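# Index the turntable one hole clockwise, plunger pin seated

## Task

Rotate the turntable forward by exactly one hole, turning clockwise as viewed from above, so that the plunger's pin drops all the way into the new hole. Finish with the fixture standing upright on the deck and neither gripper touching it.

## Robot and tools

Robot: two arms, left_arm and right_arm, each with six revolute joints and a parallel two-finger gripper. In the scene frame the origin sits at table-top height halfway between the nominal arm bases, +z is up, +x points out over the table, and left_arm is on the +y side. These side names do not match the left and right of the images. The calibrated bases are: left_arm at (+0.025, +0.326, +0.031) m with quat_wxyz (+1.000, 0, 0, +0.003), and right_arm at (-0.004, -0.268, +0.031) m with quat_wxyz (+1.000, 0, 0, -0.018). Both have +z up.

Frames in results: each arm's end_effector_position (m), end_effector_quat_wxyz and wrist camera pose are given in that arm's own base frame. Fixed cameras and the table are in the scene frame. The end-effector point lies between the finger pads, roughly 1 cm short of the fingertips. The fingers point along gripper +z and close along gripper y. Printed hand positions can be off by a few centimetres, more when the arm is stretched far.

Joint order, used in every row and every per-joint list: waist, shoulder, elbow, wrist roll, wrist yaw, wrist pitch. Stated ranges in rad, in that order: waist -2.618 to 3.054; shoulder 0.000 to 3.142; elbow 0.000 to 3.142; wrist roll -2.094 to 2.094; wrist yaw -1.571 to 1.571; wrist pitch -1.571 to 1.571. The true stops can differ from these by up to 0.059 rad either way. A target more than 0.059 past a stated end, and further out than the joint's current angle, gets the whole call refused. A target beyond the real stop is clipped to it, and the result may then report "joint sent to its limit".

Row format: a single flat list of 14 numbers that covers both arms. The first seven are left_arm's six absolute joint angles (rad) followed by its gripper opening. The last seven are the same for right_arm. An arm that should stay put must still get its numbers: repeat its "Joint targets" angles and its current opening command. A 0 in the opening slot is an actual command to half-open. Opening ranges from -1 (closed) to +1 (fully open, a pad gap of 0.094 m). Between those ends the fingers are driven until grip_measured reads the commanded value.

Tools:
- execute_actions(actions, cameras): actions is a list of actions. Each action is a table of up to 15 rows, and each row lasts one 1/30 s step. If the table is shorter than 15 rows, its final row is held for the remaining steps. An empty list only returns the state and images. The result also includes joint positions at some of the steps.
- move(target, speed, blend, opening_speed, blocking, cameras): target is one 14-number row of absolute joint angles, or a list of up to 15 such rows passed through in order. All of them must fit in 10 s. All joints are interpolated together, so the hand follows a curve rather than a straight line. speed is the top speed in rad/s of whichever joint has the farthest to go: 0.01 to 2, default 0.5. It can be one value or one per target. blend (rad) rounds off the corners at intermediate targets. opening_speed is the rate of gripper-command change per second on the -1..+1 scale, minimum 0.2. blocking=false returns after about 0.5 s while the motion keeps going, and a new move then replaces the running one. The result adds a "move:" line with the outcome: done, off_target (more than 0.035 rad short), moving, held, or fault. It also notes limits=held, and for any arm that fell short, its worst joint and by how much. Nothing avoids obstacles or the other arm.
- wait(seconds 0-10, cameras): lets the simulation run while the last commands are held.
- stop(cameras): brakes the running move. A faster move needs more distance to stop.
- zoom_image(camera, region [x0,y0,x1,y1] pixels, at most 504x504): gives a closer view of the latest image. Cameras are cam_head_left, cam_head_right, cam_left_wrist and cam_right_wrist, each 896x504.
- read_manual(section): returns only licence text.
- finished_scene(scene): ends the current scene, and this cannot be undone.

Motion limits: on each step a joint's target may not lead its measured angle by more than 0.202 rad (waist), 0.258 (shoulder), 0.3 (elbow), 0.573 (wrist pitch) or 0.522 (wrist yaw and roll). If a target would move the hand more than 200 mm, it is scaled back. Very small commanded changes may not start the joint moving. A "joint command not followed" line means the clearance check altered steps. That check does not prevent the two grippers from colliding.

Result lines: Joint positions and Joint velocities give each arm's six joints and then the pad gap (m). "within noise" means that arm is at rest. Joint targets are the angles currently being commanded, and these can drift. Tool commands show the present gripper commands. Joint torques follow the joint order, include gravity, carry an offset and noise, are positive toward larger angles, and wrap at ±28 N m for the first three joints. grip_measured is the opening on the command scale. With nothing held it can read up to about 1.6 mm wide, and on a gripped hard part it reads up to about 3 mm under the part's size. Squeeze force is around 50-64 N per pad, and the force limit is reached once the command goes roughly 0.05 below the touch reading. To release, command well above grip_measured.

Avoid: dropping parts or letting go of something that is still moving; fast contacts, slams and hard hits; pressing far past a contact point, which builds force; the arms striking or squeezing each other; knocking the fixture over or letting anything leave the table. Keep contact speeds low. Motor heat builds from holding loads, long reach, or pushing against something that will not move. A MOTOR HOT line appears at 75 °C, and at 90 °C a fault folds that arm away for the rest of the scene. While you think, the simulation keeps running and holds the last command.

Each tool is called after "Call:" as name([rows], argument=value, ...), one row to a line, values as JSON.

## Session

Call:
execute_actions(actions=[])

Scene clock: 0.00 s.
left_arm: end_effector_position=(+0.3695, +0.0210, +0.1447) grip_measured=+1.000 end_effector_quat_wxyz=(+0.691, -0.046, +0.720, +0.036) | right_arm: end_effector_position=(+0.3642, -0.0543, +0.1341) grip_measured=+1.000 end_effector_quat_wxyz=(+0.671, +0.135, +0.726, -0.062)
Joint names: [waist, shoulder, elbow, wrist roll, wrist yaw, wrist pitch]
Joint positions: left_arm=[-0.002 1.545 0.182 -0.017 -0.116 1.321 0.094] | right_arm=[-0.036 1.532 0.189 0.115 0.24 1.248 0.094]
Joint velocities: within noise
Joint torques (N m): no reading
Heat: left arm: 33 °C; right arm: 32 °C.
Joint targets: left_arm=[-0.002 1.540 0.186 -0.017 -0.116 1.320] | right_arm=[-0.036 1.528 0.192 0.114 0.240 1.243]
Tool commands: left_gripper/opening=+1.0 right_gripper/opening=+1.0

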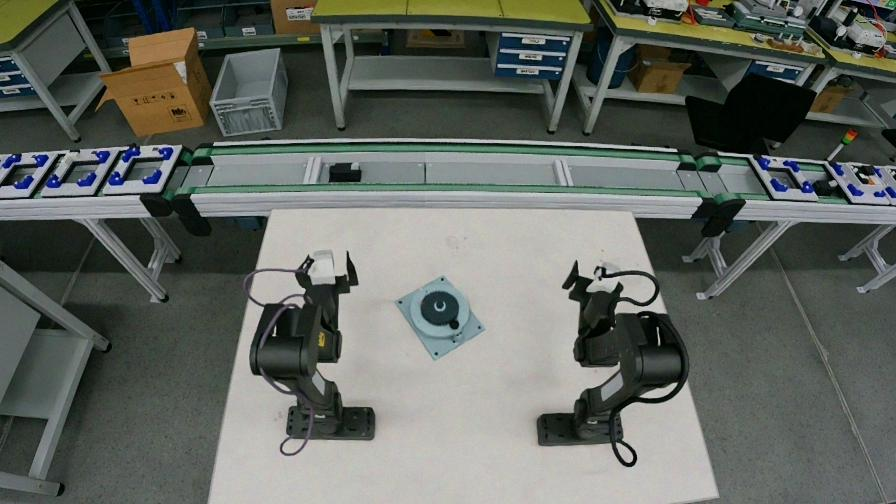

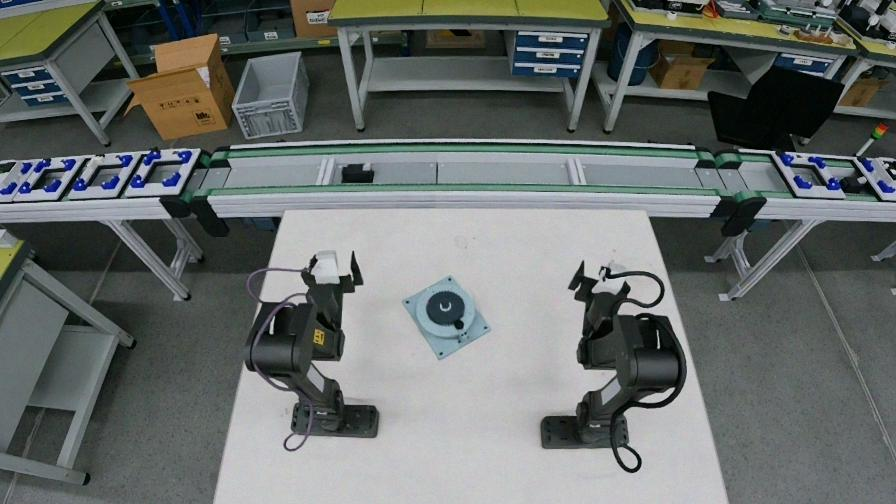

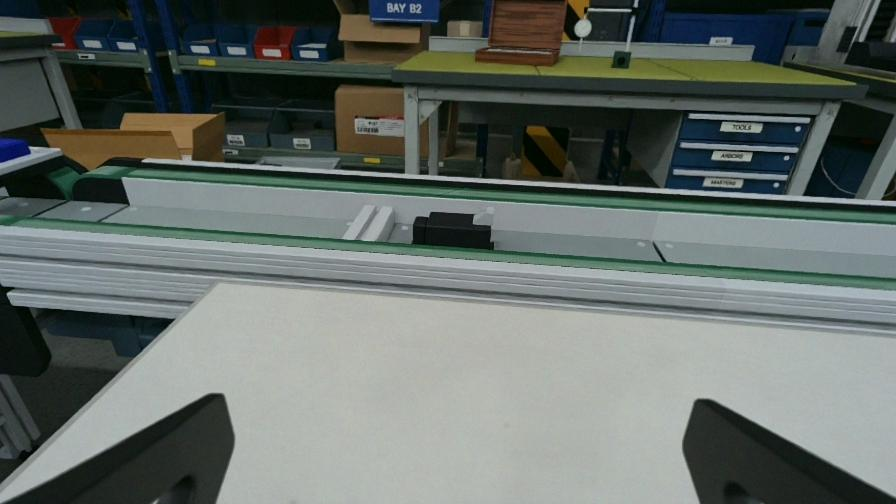

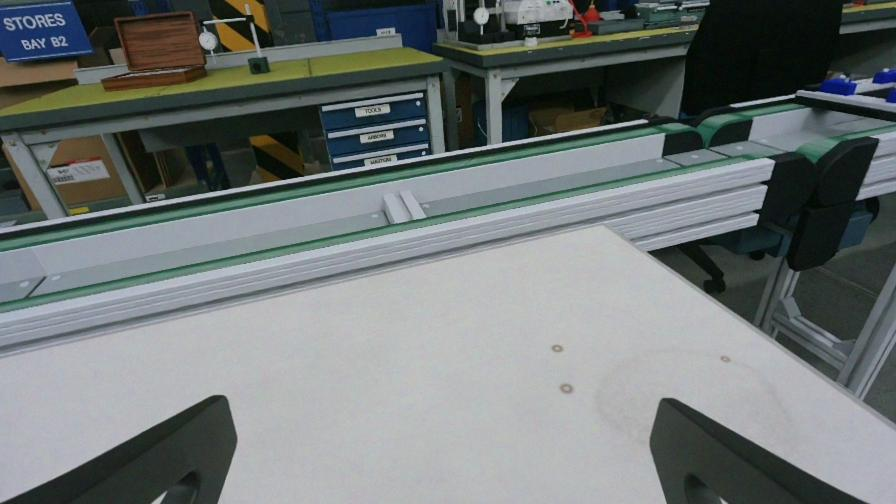

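Call:
zoom_image(camera="cam_head_left", region=[370, 260, 510, 370])

Call:
zoom_image(camera="cam_head_right", region=[380, 260, 520, 370])

Scaled by 3.600 from the camera's 896x504 image, which has a finer 1280x720 frame.

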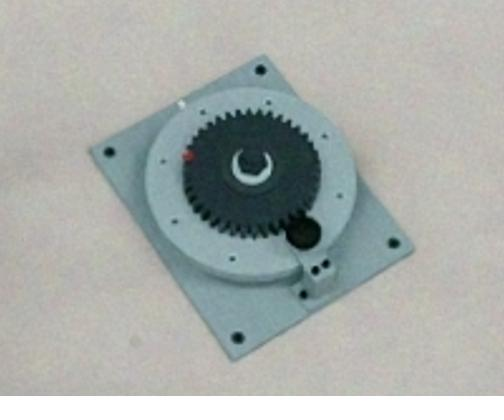

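Scaled by 3.600 from the camera's 896x504 image, which has a finer 1280x720 frame.

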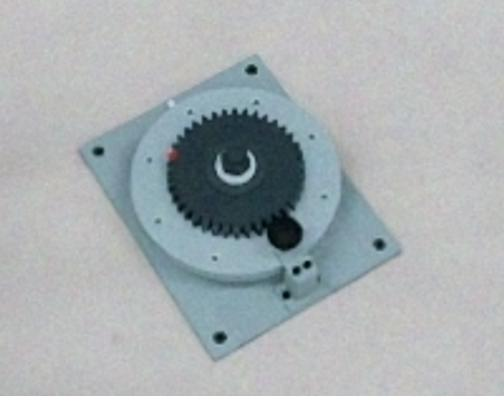

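Call:
move(target=[-0.785,1.914,1.76,0,0,-1.417,1,-0.036,1.528,0.192,0.114,0.24,1.243,1], speed=0.8, cameras=["cam_head_left","cam_left_wrist"])

Scene clock: 74.70 s.
left_arm: end_effector_position=(+0.2547, -0.2510, +0.1403) grip_measured=+1.000 end_effector_quat_wxyz=(+0.005, +0.377, +0.926, +0.001) | right_arm: end_effector_position=(+0.3642, -0.0543, +0.1341) grip_measured=+1.000 end_effector_quat_wxyz=(+0.671, +0.135, +0.726, -0.062)
Joint names: [waist, shoulder, elbow, wrist roll, wrist yaw, wrist pitch]
Joint positions: left_arm=[-0.784 1.895 1.733 -0.01 -0.006 -1.4 0.094] | right_arm=[-0.036 1.532 0.189 0.115 0.24 1.248 0.094]
Joint velocities: within noise
Joint torques (N m): left_arm=[-0.12 -7.88 7.04 0.11 0.04 0.22] | right_arm=[-0.12 -4.57 6.06 0.01 0.01 1.71]
Heat: left arm: 33 °C; right arm: 34 °C.
Joint targets: left_arm=[-0.785 1.914 1.760 0.000 0.000 -1.417] | right_arm=[-0.036 1.528 0.192 0.114 0.240 1.243]
move: done
Images, in order (width x height): cam_head_left 896x504, cam_left_wrist 896x504.

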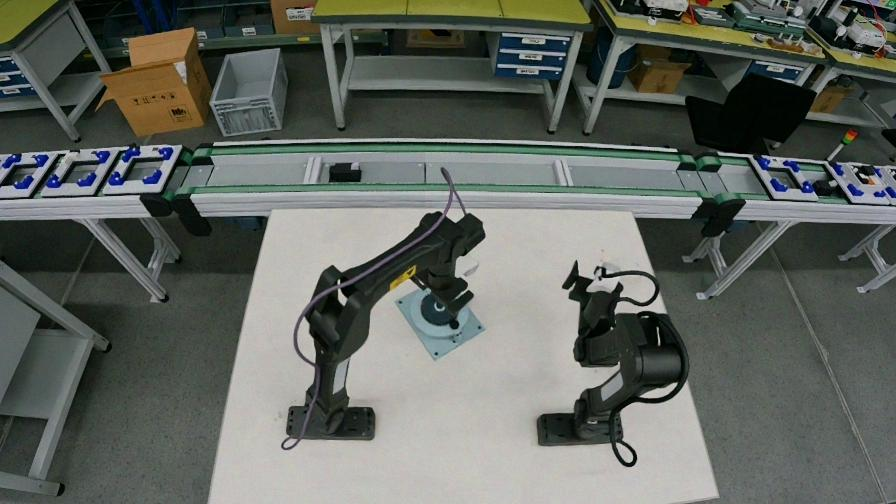

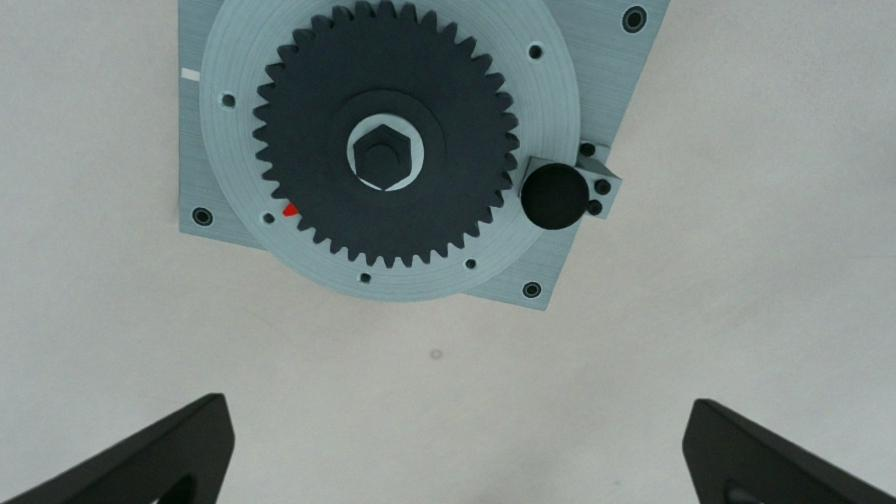

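Call:
move(target=[-0.785,1.914,1.76,0,0,-1.417,1,0.879,0.94,0.228,0,0,0.112,1], speed=0.7)

Call:
zoom_image(camera="cam_left_wrist", region=[170, 0, 674, 320])

Scene clock: 125.60 s.
left_arm: end_effector_position=(+0.2545, -0.2508, +0.1403) grip_measured=+1.000 end_effector_quat_wxyz=(+0.005, +0.378, +0.926, +0.001) | right_arm: end_effector_position=(+0.1870, +0.2207, +0.0659) grip_measured=+1.000 end_effector_quat_wxyz=(+0.415, -0.369, +0.809, +0.190)
Joint names: [waist, shoulder, elbow, wrist roll, wrist yaw, wrist pitch]
Joint positions: left_arm=[-0.784 1.895 1.733 -0.009 -0.006 -1.401 0.094] | right_arm=[0.871 0.954 0.204 0.01 0.011 0.128 0.094]
Joint velocities: within noise
Joint torques (N m): left_arm=[-0.13 -7.86 7.02 0.12 0.05 0.24] | right_arm=[0.72 -2.32 10.8 -0.05 -0.12 1.43]
Heat: left arm: 35 °C; right arm: 35 °C.
Joint targets: left_arm=[-0.785 1.914 1.760 0.000 0.000 -1.417] | right_arm=[0.879 0.940 0.228 0.000 0.000 0.112]
move: done

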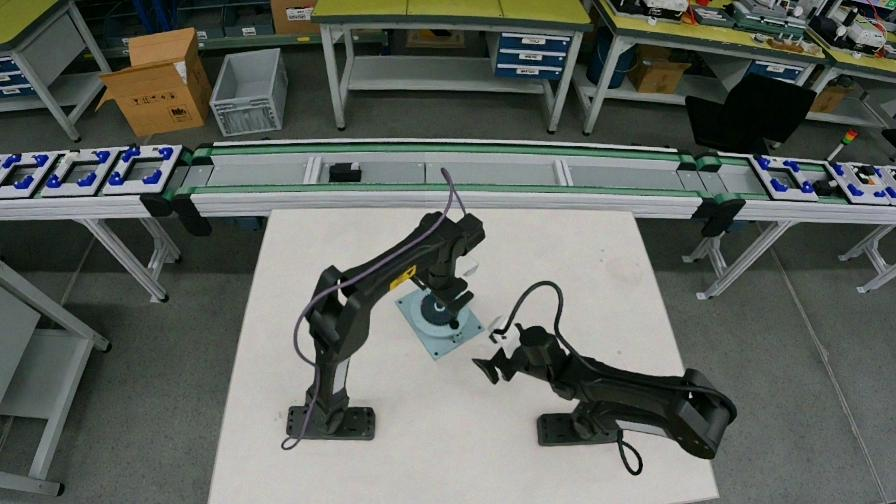

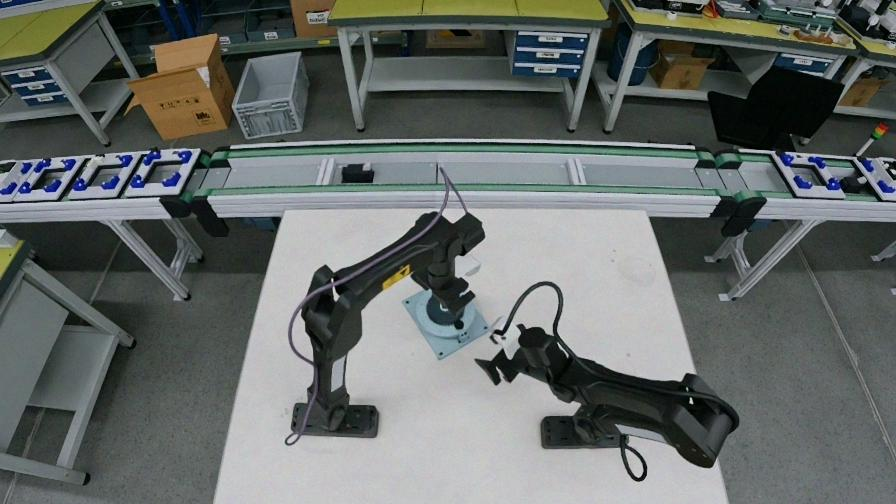

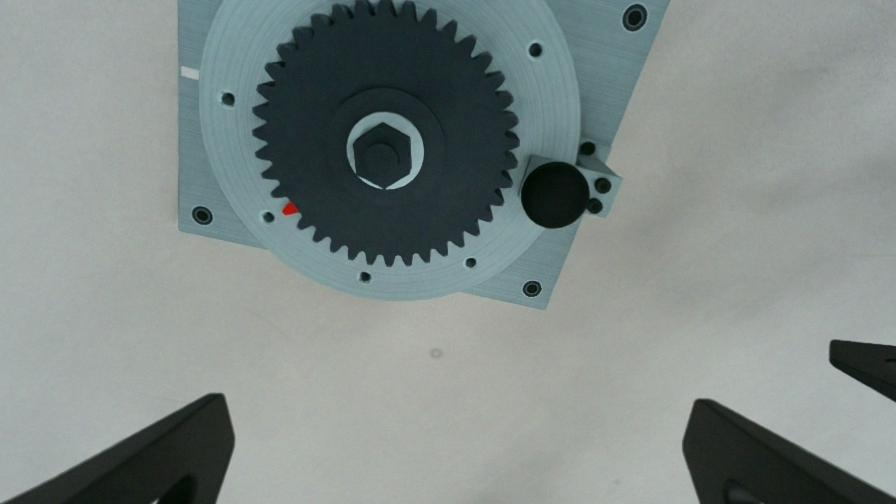

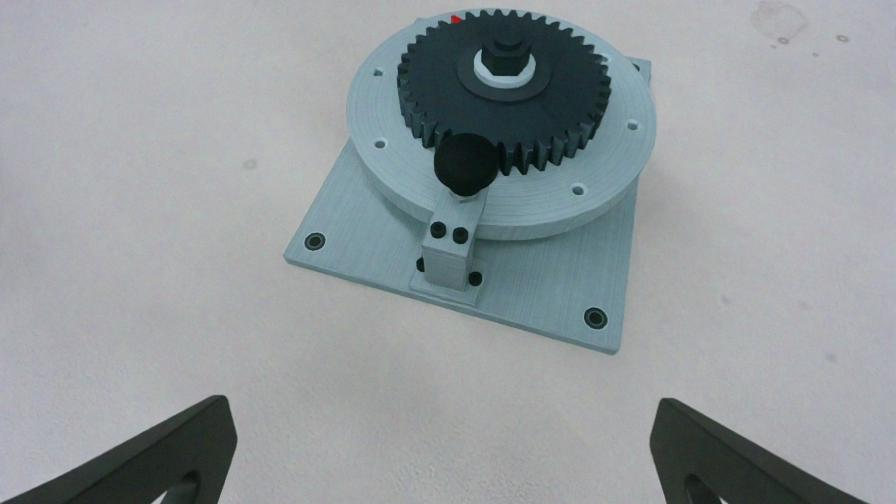

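Scaled by 1.000.

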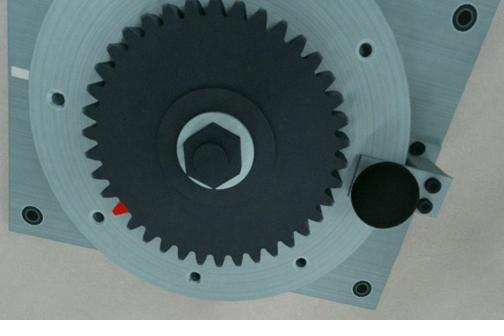

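Call:
move(target=[-0.714,2.036,1.728,-0.977,0,-1.263,1,0.866,1.579,0.282,0,0,0.797,1], speed=0.5)

Scene clock: 166.57 s.
left_arm: end_effector_position=(+0.2926, -0.2547, +0.0979) grip_measured=+1.000 end_effector_quat_wxyz=(+0.004, -0.123, +0.992, -0.003) | right_arm: end_effector_position=(+0.2312, +0.2734, +0.0401) grip_measured=+1.000 end_effector_quat_wxyz=(+0.458, -0.358, +0.786, +0.211)
Joint names: [waist, shoulder, elbow, wrist roll, wrist yaw, wrist pitch]
Joint positions: left_arm=[-0.72 2.016 1.733 -0.966 -0.003 -1.278 0.094] | right_arm=[0.871 1.567 0.263 0.009 0.01 0.791 0.094]
Joint velocities: within noise
Joint torques (N m): left_arm=[0.51 -8.96 4.52 -0.11 0.01 0.6] | right_arm=[-0.53 -3.79 7.64 -0.08 -0.11 1.72]
Heat: left arm: 35 °C; right arm: 35 °C.
Joint targets: left_arm=[-0.714 2.036 1.728 -0.977 0.000 -1.263] | right_arm=[0.866 1.579 0.282 0.000 0.000 0.797]
move: done

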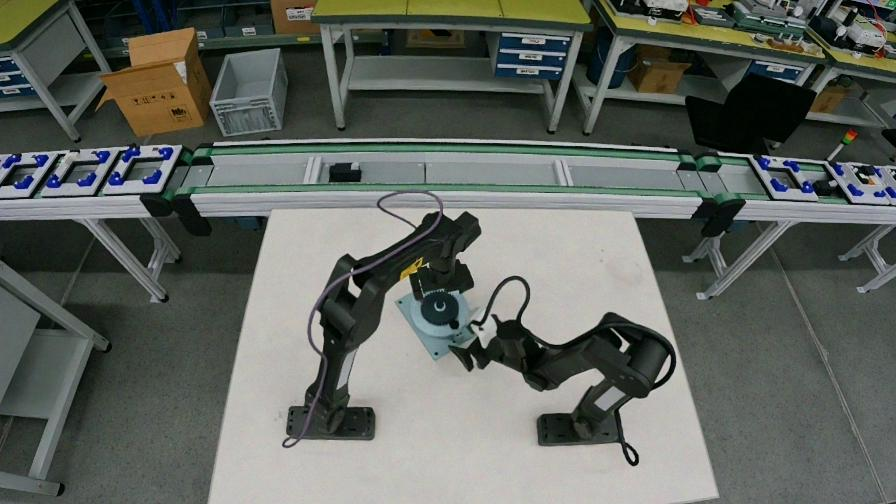

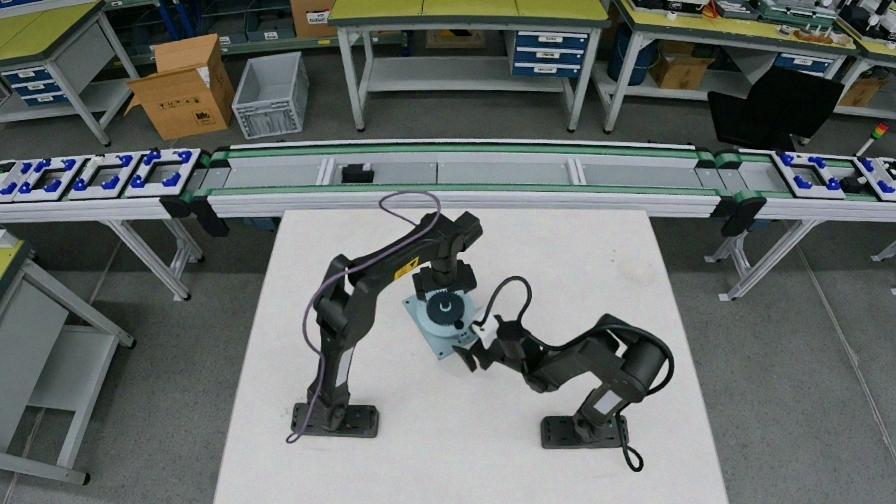

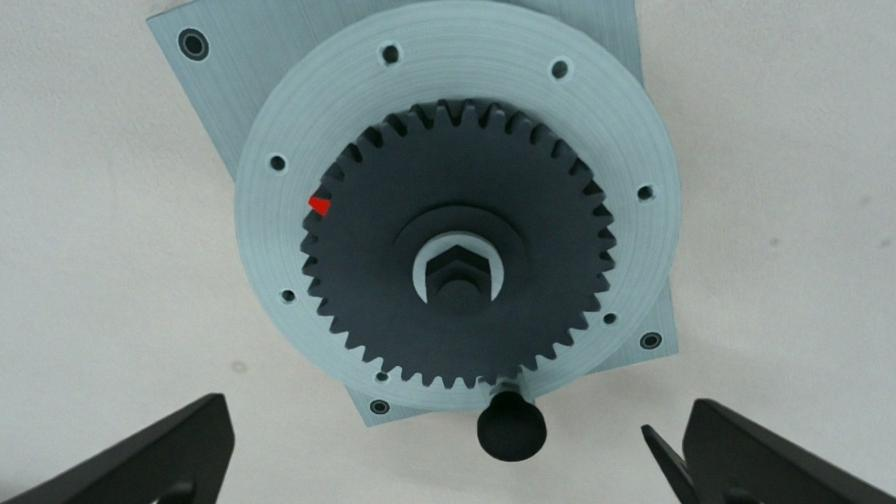

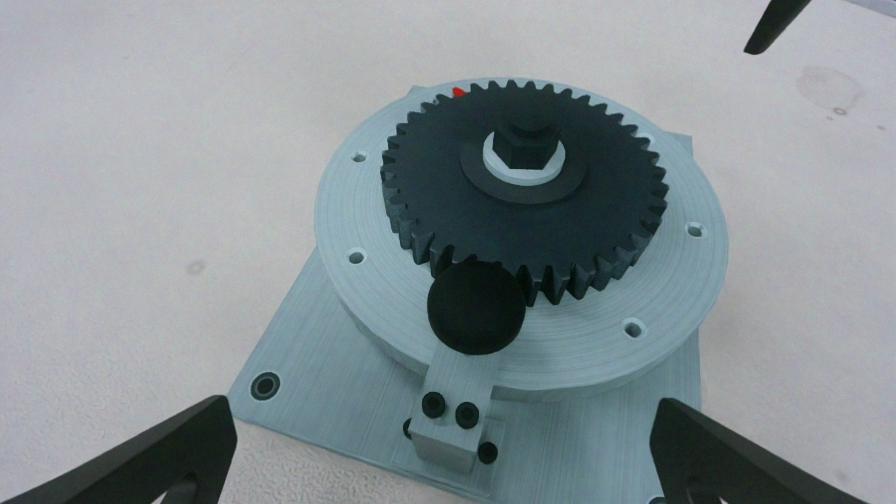

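Call:
move(target=[-0.714,2.073,1.544,-0.977,0,-1.042,1,0.850,1.777,0.408,0,0,0.869,1], speed=0.3)

Scene clock: 193.80 s.
left_arm: end_effector_position=(+0.2940, -0.2560, +0.0392) grip_measured=+1.000 end_effector_quat_wxyz=(+0.005, -0.123, +0.992, -0.004) | right_arm: end_effector_position=(+0.2587, +0.2986, +0.0292) grip_measured=+1.000 end_effector_quat_wxyz=(+0.462, -0.353, +0.786, +0.210)
Joint names: [waist, shoulder, elbow, wrist roll, wrist yaw, wrist pitch]
Joint positions: left_arm=[-0.72 2.055 1.556 -0.967 -0.003 -1.058 0.094] | right_arm=[0.859 1.761 0.392 0.009 0.009 0.863 0.094]
Joint velocities: within noise
Joint torques (N m): left_arm=[0.49 -9.36 3.9 -0.1 0.01 0.63] | right_arm=[-0.91 -5 6.99 -0.08 -0.12 1.7]
Heat: left arm: 34 °C; right arm: 34 °C.
Joint targets: left_arm=[-0.714 2.073 1.544 -0.977 0.000 -1.042] | right_arm=[0.850 1.777 0.408 0.000 0.000 0.869]
move: done

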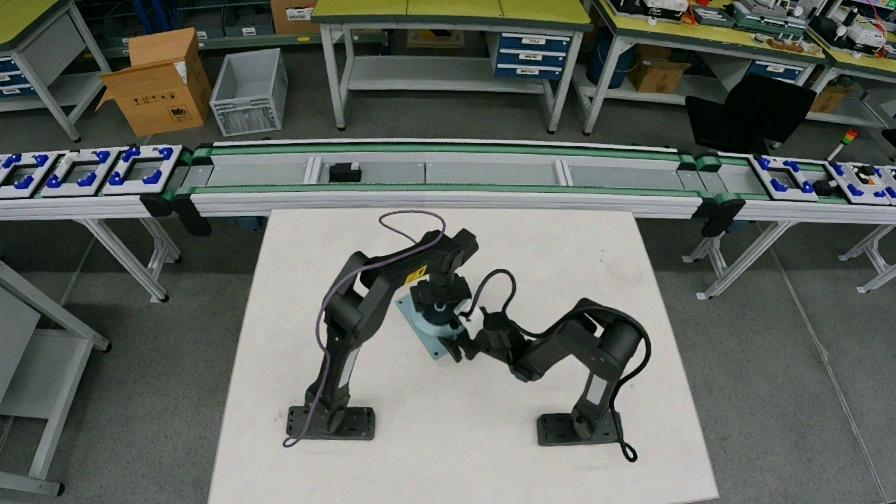

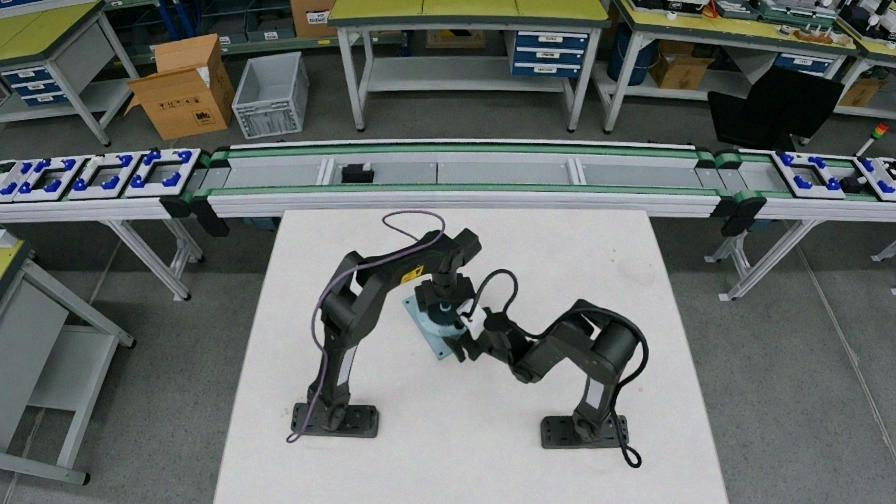

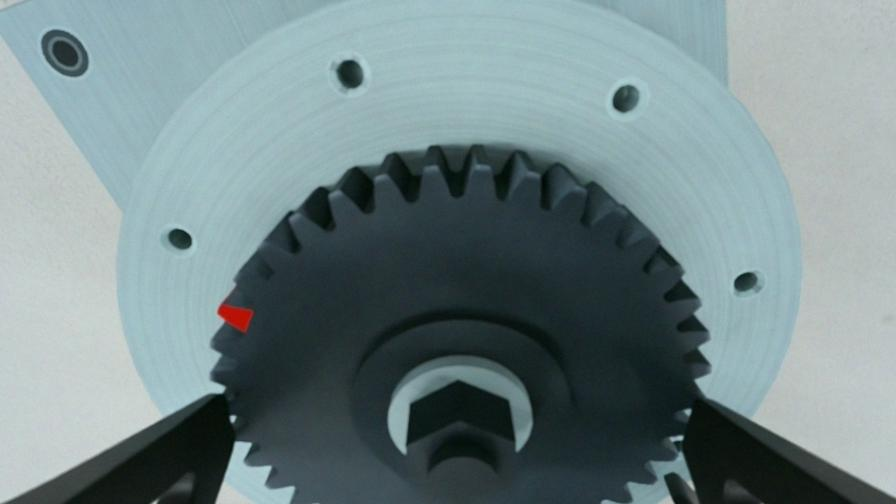

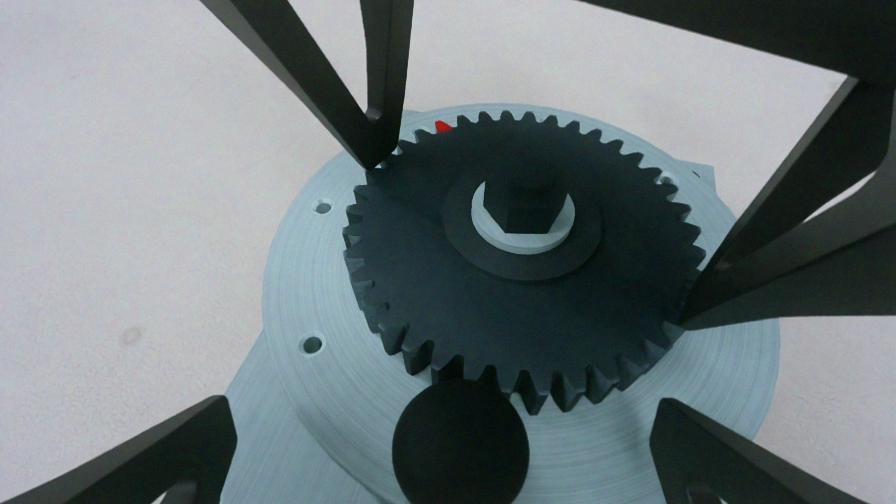

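Call:
move(target=[-0.714,2.0566,1.59,-0.977,0,-1.104,1,0.842,1.777,0.408,0,0,0.869,1], speed=0.2, cameras=["cam_left_wrist","cam_right_wrist"])

Scene clock: 230.70 s.
left_arm: end_effector_position=(+0.2908, -0.2532, +0.0410) grip_measured=+1.000 end_effector_quat_wxyz=(-0.001, -0.123, +0.992, +0.003) | right_arm: end_effector_position=(+0.2611, +0.2967, +0.0293) grip_measured=+1.000 end_effector_quat_wxyz=(+0.463, -0.350, +0.787, +0.208)
Joint names: [waist, shoulder, elbow, wrist roll, wrist yaw, wrist pitch]
Joint positions: left_arm=[-0.72 2.055 1.563 -0.967 -0.003 -1.085 0.094] | right_arm=[0.851 1.761 0.392 0.009 0.009 0.864 0.094]
Joint velocities: within noise
Joint torques (N m): left_arm=[0.54 -10.8 6.87 -0.1 0.02 0.18] | right_arm=[-0.9 -5.01 7.08 -0.05 -0.11 1.7]
Heat: left arm: 34 °C; right arm: 36 °C.
Joint targets: left_arm=[-0.714 2.056 1.590 -0.977 0.000 -1.104] | right_arm=[0.842 1.777 0.408 0.000 0.000 0.869]
move: done
Images, in order (width x height): cam_left_wrist 896x504, cam_right_wrist 896x504.

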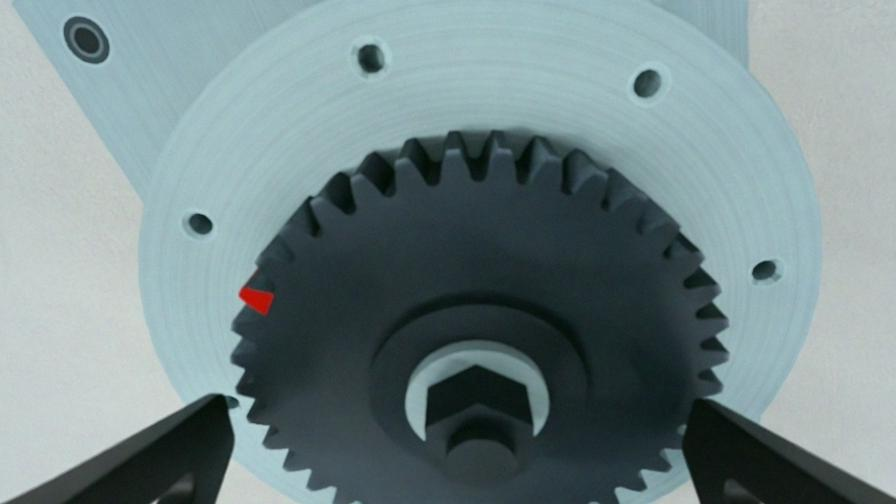

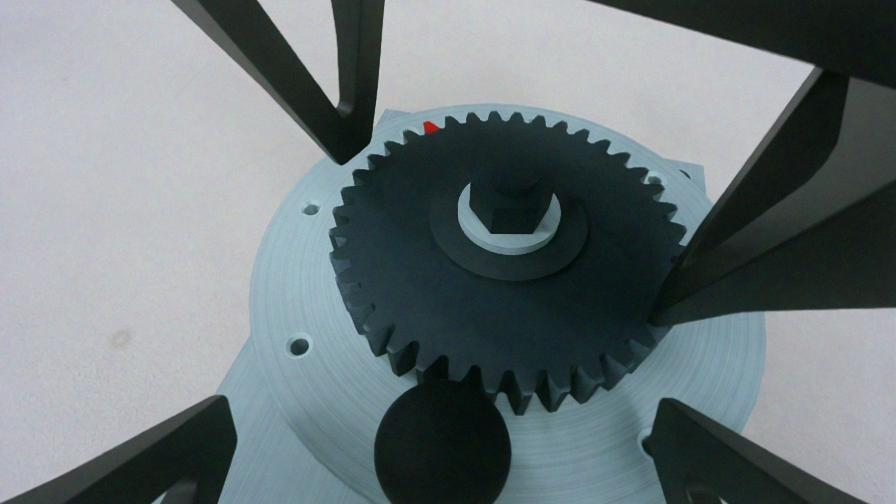

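Call:
move([
  [-0.714,2.052,1.645,-0.977,0,-1.163,1,0.842,1.777,0.408,0,0,0.869,-0.55],
  [-0.714,2.066,1.562,-0.977,0,-1.067,1,0.842,1.777,0.408,0,0,0.869,-0.55],
], speed=0.25, opening_speed=0.5, cameras=["cam_left_wrist","cam_right_wrist"])

Scene clock: 248.47 s.
left_arm: end_effector_position=(+0.2938, -0.2559, +0.0438) grip_measured=+1.000 end_effector_quat_wxyz=(+0.004, -0.123, +0.992, -0.002) | right_arm: end_effector_position=(+0.2611, +0.2967, +0.0294) grip_measured=-0.493 end_effector_quat_wxyz=(+0.463, -0.350, +0.787, +0.208)
Joint names: [waist, shoulder, elbow, wrist roll, wrist yaw, wrist pitch]
Joint positions: left_arm=[-0.72 2.055 1.575 -0.968 -0.003 -1.083 0.094] | right_arm=[0.851 1.761 0.392 0.009 0.009 0.864 0.024]
Joint velocities: within noise
Joint torques (N m): left_arm=[0.51 -10.03 3.88 -0.09 0.01 0.61] | right_arm=[-0.9 -5 7.04 -0.07 -0.11 1.7]
Heat: left arm: 35 °C; right arm: 36 °C.
Joint targets: left_arm=[-0.714 2.066 1.562 -0.977 0.000 -1.067] | right_arm=[0.842 1.777 0.408 0.000 0.000 0.869]
move: done
Images, in order (width x height): cam_left_wrist 896x504, cam_right_wrist 896x504.

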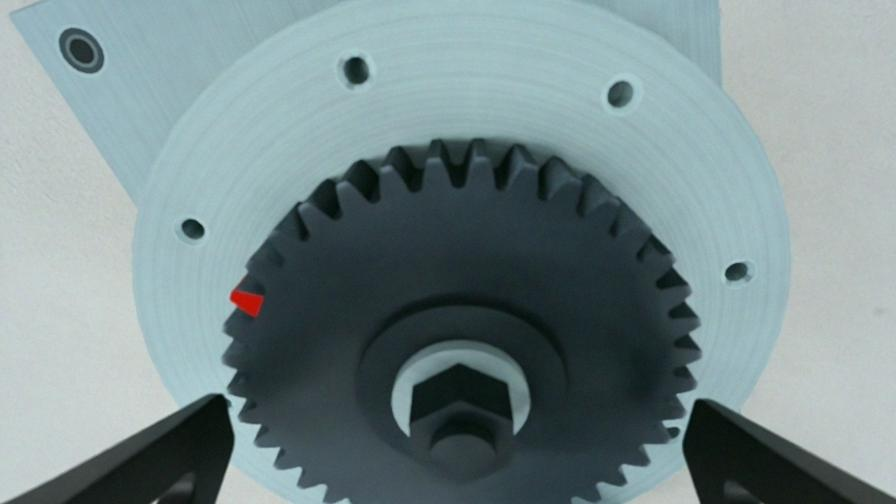

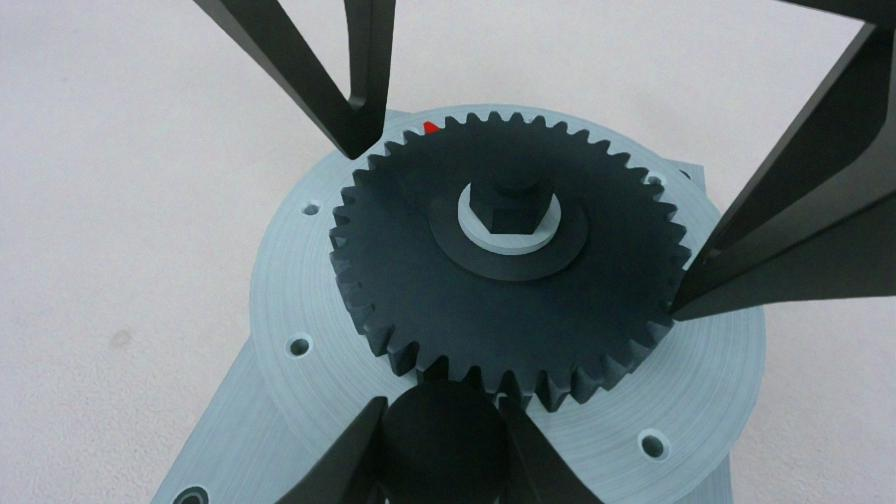

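Call:
move(target=[-0.714,2.066,1.562,-0.977,0,-1.067,-0.75,0.842,1.777,0.408,0,0,0.869,-0.6], opening_speed=0.5, cameras=["cam_left_wrist","cam_right_wrist"])

Scene clock: 261.90 s.
left_arm: end_effector_position=(+0.2941, -0.2563, +0.0438) grip_measured=-0.627 end_effector_quat_wxyz=(+0.004, -0.126, +0.992, -0.003) | right_arm: end_effector_position=(+0.2611, +0.2967, +0.0294) grip_measured=-0.493 end_effector_quat_wxyz=(+0.463, -0.350, +0.787, +0.208)
Joint names: [waist, shoulder, elbow, wrist roll, wrist yaw, wrist pitch]
Joint positions: left_arm=[-0.72 2.055 1.575 -0.973 -0.002 -1.081 0.018] | right_arm=[0.851 1.761 0.392 0.009 0.009 0.864 0.024]
Joint velocities: within noise
Joint torques (N m): left_arm=[0.51 -10.02 3.88 -0.03 0.01 0.58] | right_arm=[-0.9 -5.03 7.04 -0.06 -0.11 1.7]
Heat: left arm: 34 °C; right arm: 36 °C.
Joint targets: left_arm=[-0.714 2.066 1.562 -0.977 0.000 -1.067] | right_arm=[0.842 1.777 0.408 0.000 0.000 0.869]
move: done
Images, in order (width x height): cam_left_wrist 896x504, cam_right_wrist 896x504.

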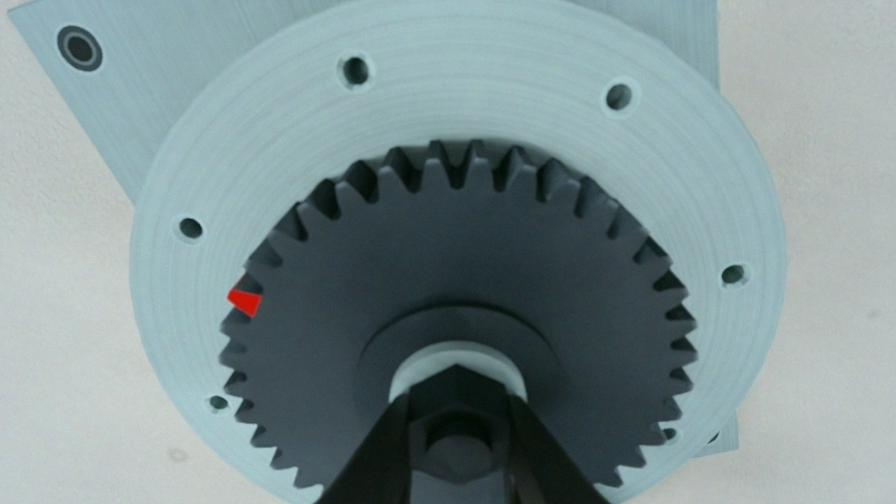

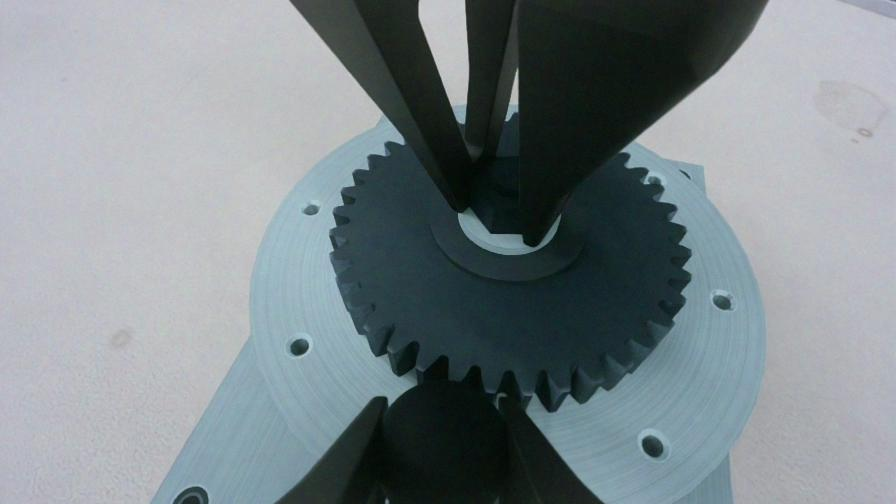

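Call:
move(target=[-0.714,2.066,1.562,-0.977,0,-1.067,-0.75,0.842,1.711,0.418,0,0,0.793,-0.6], speed=0.1, cameras=["cam_right_wrist"])

Call:
zoom_image(camera="cam_right_wrist", region=[270, 300, 670, 504])

Scene clock: 274.57 s.
left_arm: end_effector_position=(+0.2941, -0.2563, +0.0438) grip_measured=-0.627 end_effector_quat_wxyz=(+0.004, -0.127, +0.992, -0.003) | right_arm: end_effector_position=(+0.2609, +0.2964, +0.0295) grip_measured=-0.493 end_effector_quat_wxyz=(+0.455, -0.352, +0.792, +0.204)
Joint names: [waist, shoulder, elbow, wrist roll, wrist yaw, wrist pitch]
Joint positions: left_arm=[-0.72 2.055 1.575 -0.974 -0.002 -1.081 0.018] | right_arm=[0.851 1.741 0.405 0.009 0.009 0.808 0.024]
Joint velocities: within noise
Joint torques (N m): left_arm=[0.49 -10.04 3.86 -0.02 0.01 0.59] | right_arm=[-0.87 -8.55 6.89 -0.07 -0.11 1.5]
Heat: left arm: 34 °C; right arm: 37 °C.
Joint targets: left_arm=[-0.714 2.066 1.562 -0.977 0.000 -1.067] | right_arm=[0.842 1.711 0.418 0.000 0.000 0.793]
move: done
Images, in order (width x height): cam_right_wrist 896x504.

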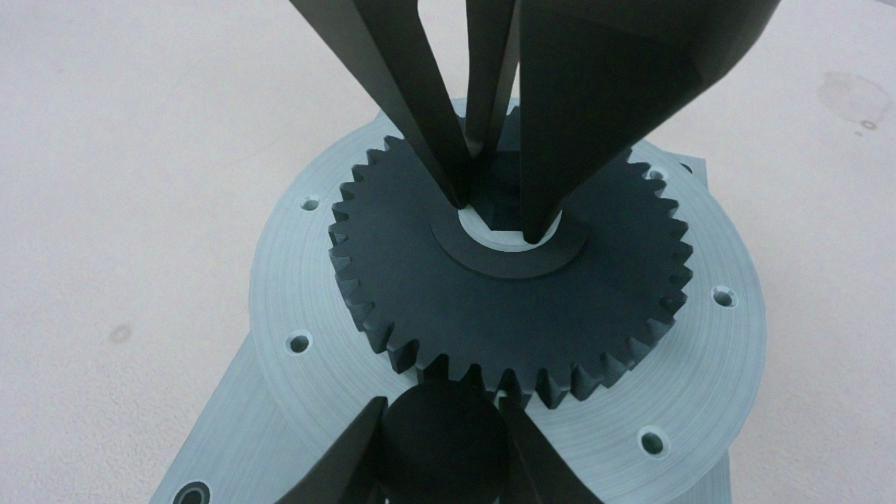

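Scaled by 1.260 from the camera's 896x504 image, which has a finer 1280x720 frame.

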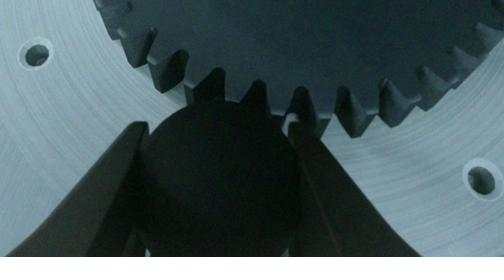

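Call:
move(target=[-0.714,2.066,1.562,-0.977,0,-1.067,-0.75,0.842,1.65,0.432,0,0,0.717,-0.6], speed=0.1, cameras=["cam_right_wrist"])

Call:
zoom_image(camera="cam_right_wrist", region=[270, 300, 670, 504])

Scene clock: 283.57 s.
left_arm: end_effector_position=(+0.2929, -0.2576, +0.0438) grip_measured=-0.627 end_effector_quat_wxyz=(+0.000, -0.127, +0.992, -0.006) | right_arm: end_effector_position=(+0.2592, +0.2945, +0.0299) grip_measured=-0.493 end_effector_quat_wxyz=(+0.439, -0.356, +0.801, +0.197)
Joint names: [waist, shoulder, elbow, wrist roll, wrist yaw, wrist pitch]
Joint positions: left_arm=[-0.72 2.055 1.575 -0.975 0.009 -1.081 0.018] | right_arm=[0.851 1.701 0.424 0.009 0.009 0.709 0.024]
Joint velocities: within noise
Joint torques (N m): left_arm=[0.51 -10.03 3.89 -0.01 -0.08 0.58] | right_arm=[-0.9 -10.13 6.74 -0.06 -0.11 1.69]
Heat: left arm: 35 °C; right arm: 36 °C.
Joint targets: left_arm=[-0.714 2.066 1.562 -0.977 0.000 -1.067] | right_arm=[0.842 1.650 0.432 0.000 0.000 0.717]
move: off_target (right_arm); right_arm: the shoulder is farthest, 0.051 rad from its target
Images, in order (width x height): cam_right_wrist 896x504.

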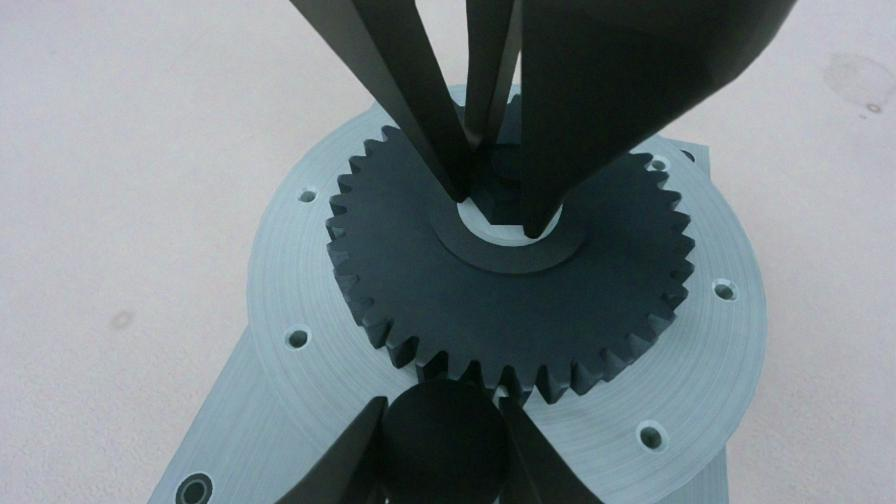

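Scaled by 1.260 from the camera's 896x504 image, which has a finer 1280x720 frame.

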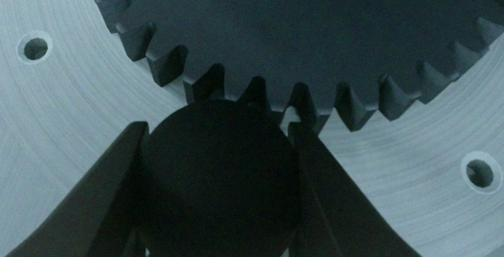

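Call:
move(target=[-0.714,2.066,1.562,-0.977,0,-1.067,-0.75,0.842,1.60,0.44,0,0,0.717,-0.7], speed=0.1, cameras=["cam_right_wrist"])

Call:
zoom_image(camera="cam_right_wrist", region=[270, 300, 670, 504])

Scene clock: 298.03 s.
left_arm: end_effector_position=(+0.2907, -0.2602, +0.0439) grip_measured=-0.627 end_effector_quat_wxyz=(-0.007, -0.128, +0.992, -0.013) | right_arm: end_effector_position=(+0.2566, +0.2916, +0.0310) grip_measured=-0.493 end_effector_quat_wxyz=(+0.431, -0.358, +0.805, +0.193)
Joint names: [waist, shoulder, elbow, wrist roll, wrist yaw, wrist pitch]
Joint positions: left_arm=[-0.72 2.055 1.575 -0.978 0.028 -1.081 0.018] | right_arm=[0.851 1.67 0.425 0.009 0.009 0.658 0.024]
Joint velocities: within noise
Joint torques (N m): left_arm=[0.54 -10.04 3.84 0.02 -0.26 0.58] | right_arm=[-0.88 -11.48 7.6 -0.07 -0.1 2.15]
Heat: left arm: 35 °C; right arm: 37 °C.
Joint targets: left_arm=[-0.714 2.066 1.562 -0.977 0.000 -1.067] | right_arm=[0.842 1.600 0.440 0.000 0.000 0.717]
move: off_target (right_arm); right_arm: the shoulder is farthest, 0.070 rad from its target
Images, in order (width x height): cam_right_wrist 896x504.

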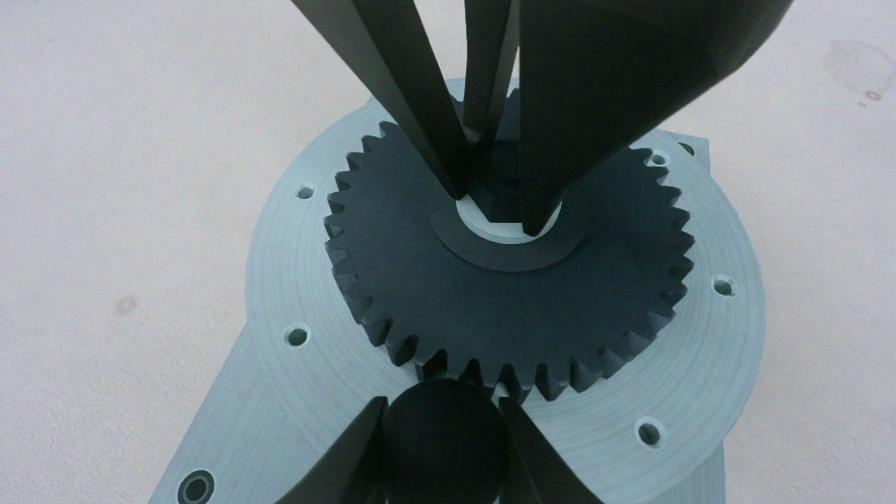

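Scaled by 1.260 from the camera's 896x504 image, which has a finer 1280x720 frame.

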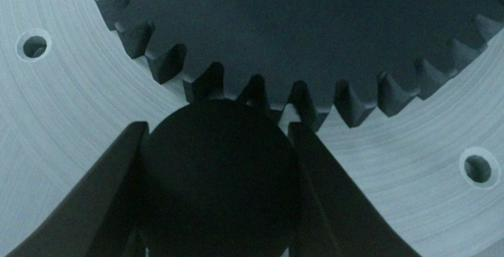

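Call:
move(target=[-0.714,2.066,1.562,-0.977,0,-1.067,-0.75,0.842,1.60,0.48,0,0,0.80,-0.7], speed=0.1, cameras=["cam_right_wrist"])

Call:
zoom_image(camera="cam_right_wrist", region=[270, 300, 670, 504])

Scene clock: 308.50 s.
left_arm: end_effector_position=(+0.2906, -0.2603, +0.0439) grip_measured=-0.627 end_effector_quat_wxyz=(-0.007, -0.128, +0.992, -0.013) | right_arm: end_effector_position=(+0.2572, +0.2922, +0.0328) grip_measured=-0.493 end_effector_quat_wxyz=(+0.433, -0.358, +0.804, +0.194)
Joint names: [waist, shoulder, elbow, wrist roll, wrist yaw, wrist pitch]
Joint positions: left_arm=[-0.72 2.055 1.575 -0.978 0.028 -1.081 0.018] | right_arm=[0.851 1.666 0.427 0.009 0.009 0.658 0.024]
Joint velocities: within noise
Joint torques (N m): left_arm=[0.49 -10.02 3.88 0.03 -0.25 0.58] | right_arm=[-0.9 -11.19 11.43 -0.06 -0.11 2.9]
Heat: left arm: 35 °C; right arm: 38 °C.
Joint targets: left_arm=[-0.714 2.066 1.562 -0.977 0.000 -1.067] | right_arm=[0.842 1.600 0.480 0.000 0.000 0.800]
move: off_target (right_arm); right_arm: the wrist pitch is farthest, 0.142 rad from its target
Images, in order (width x height): cam_right_wrist 896x504.

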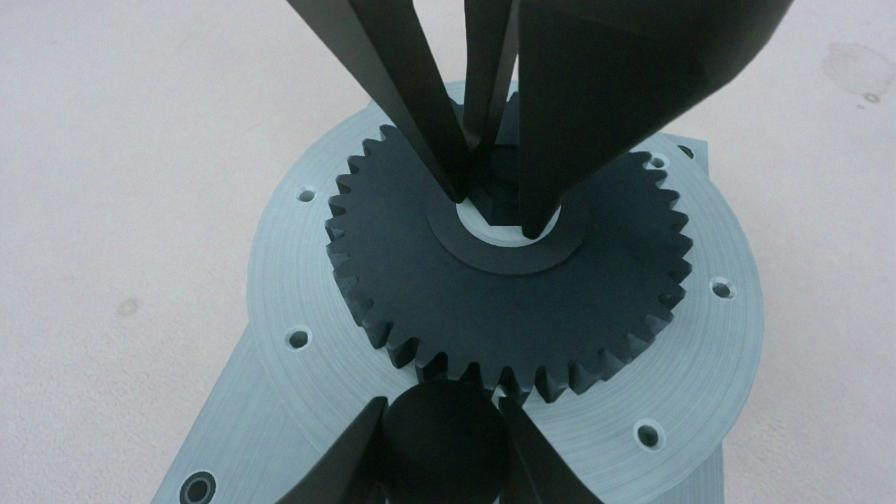

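Scaled by 1.260 from the camera's 896x504 image, which has a finer 1280x720 frame.

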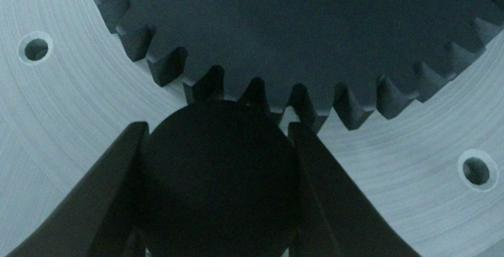

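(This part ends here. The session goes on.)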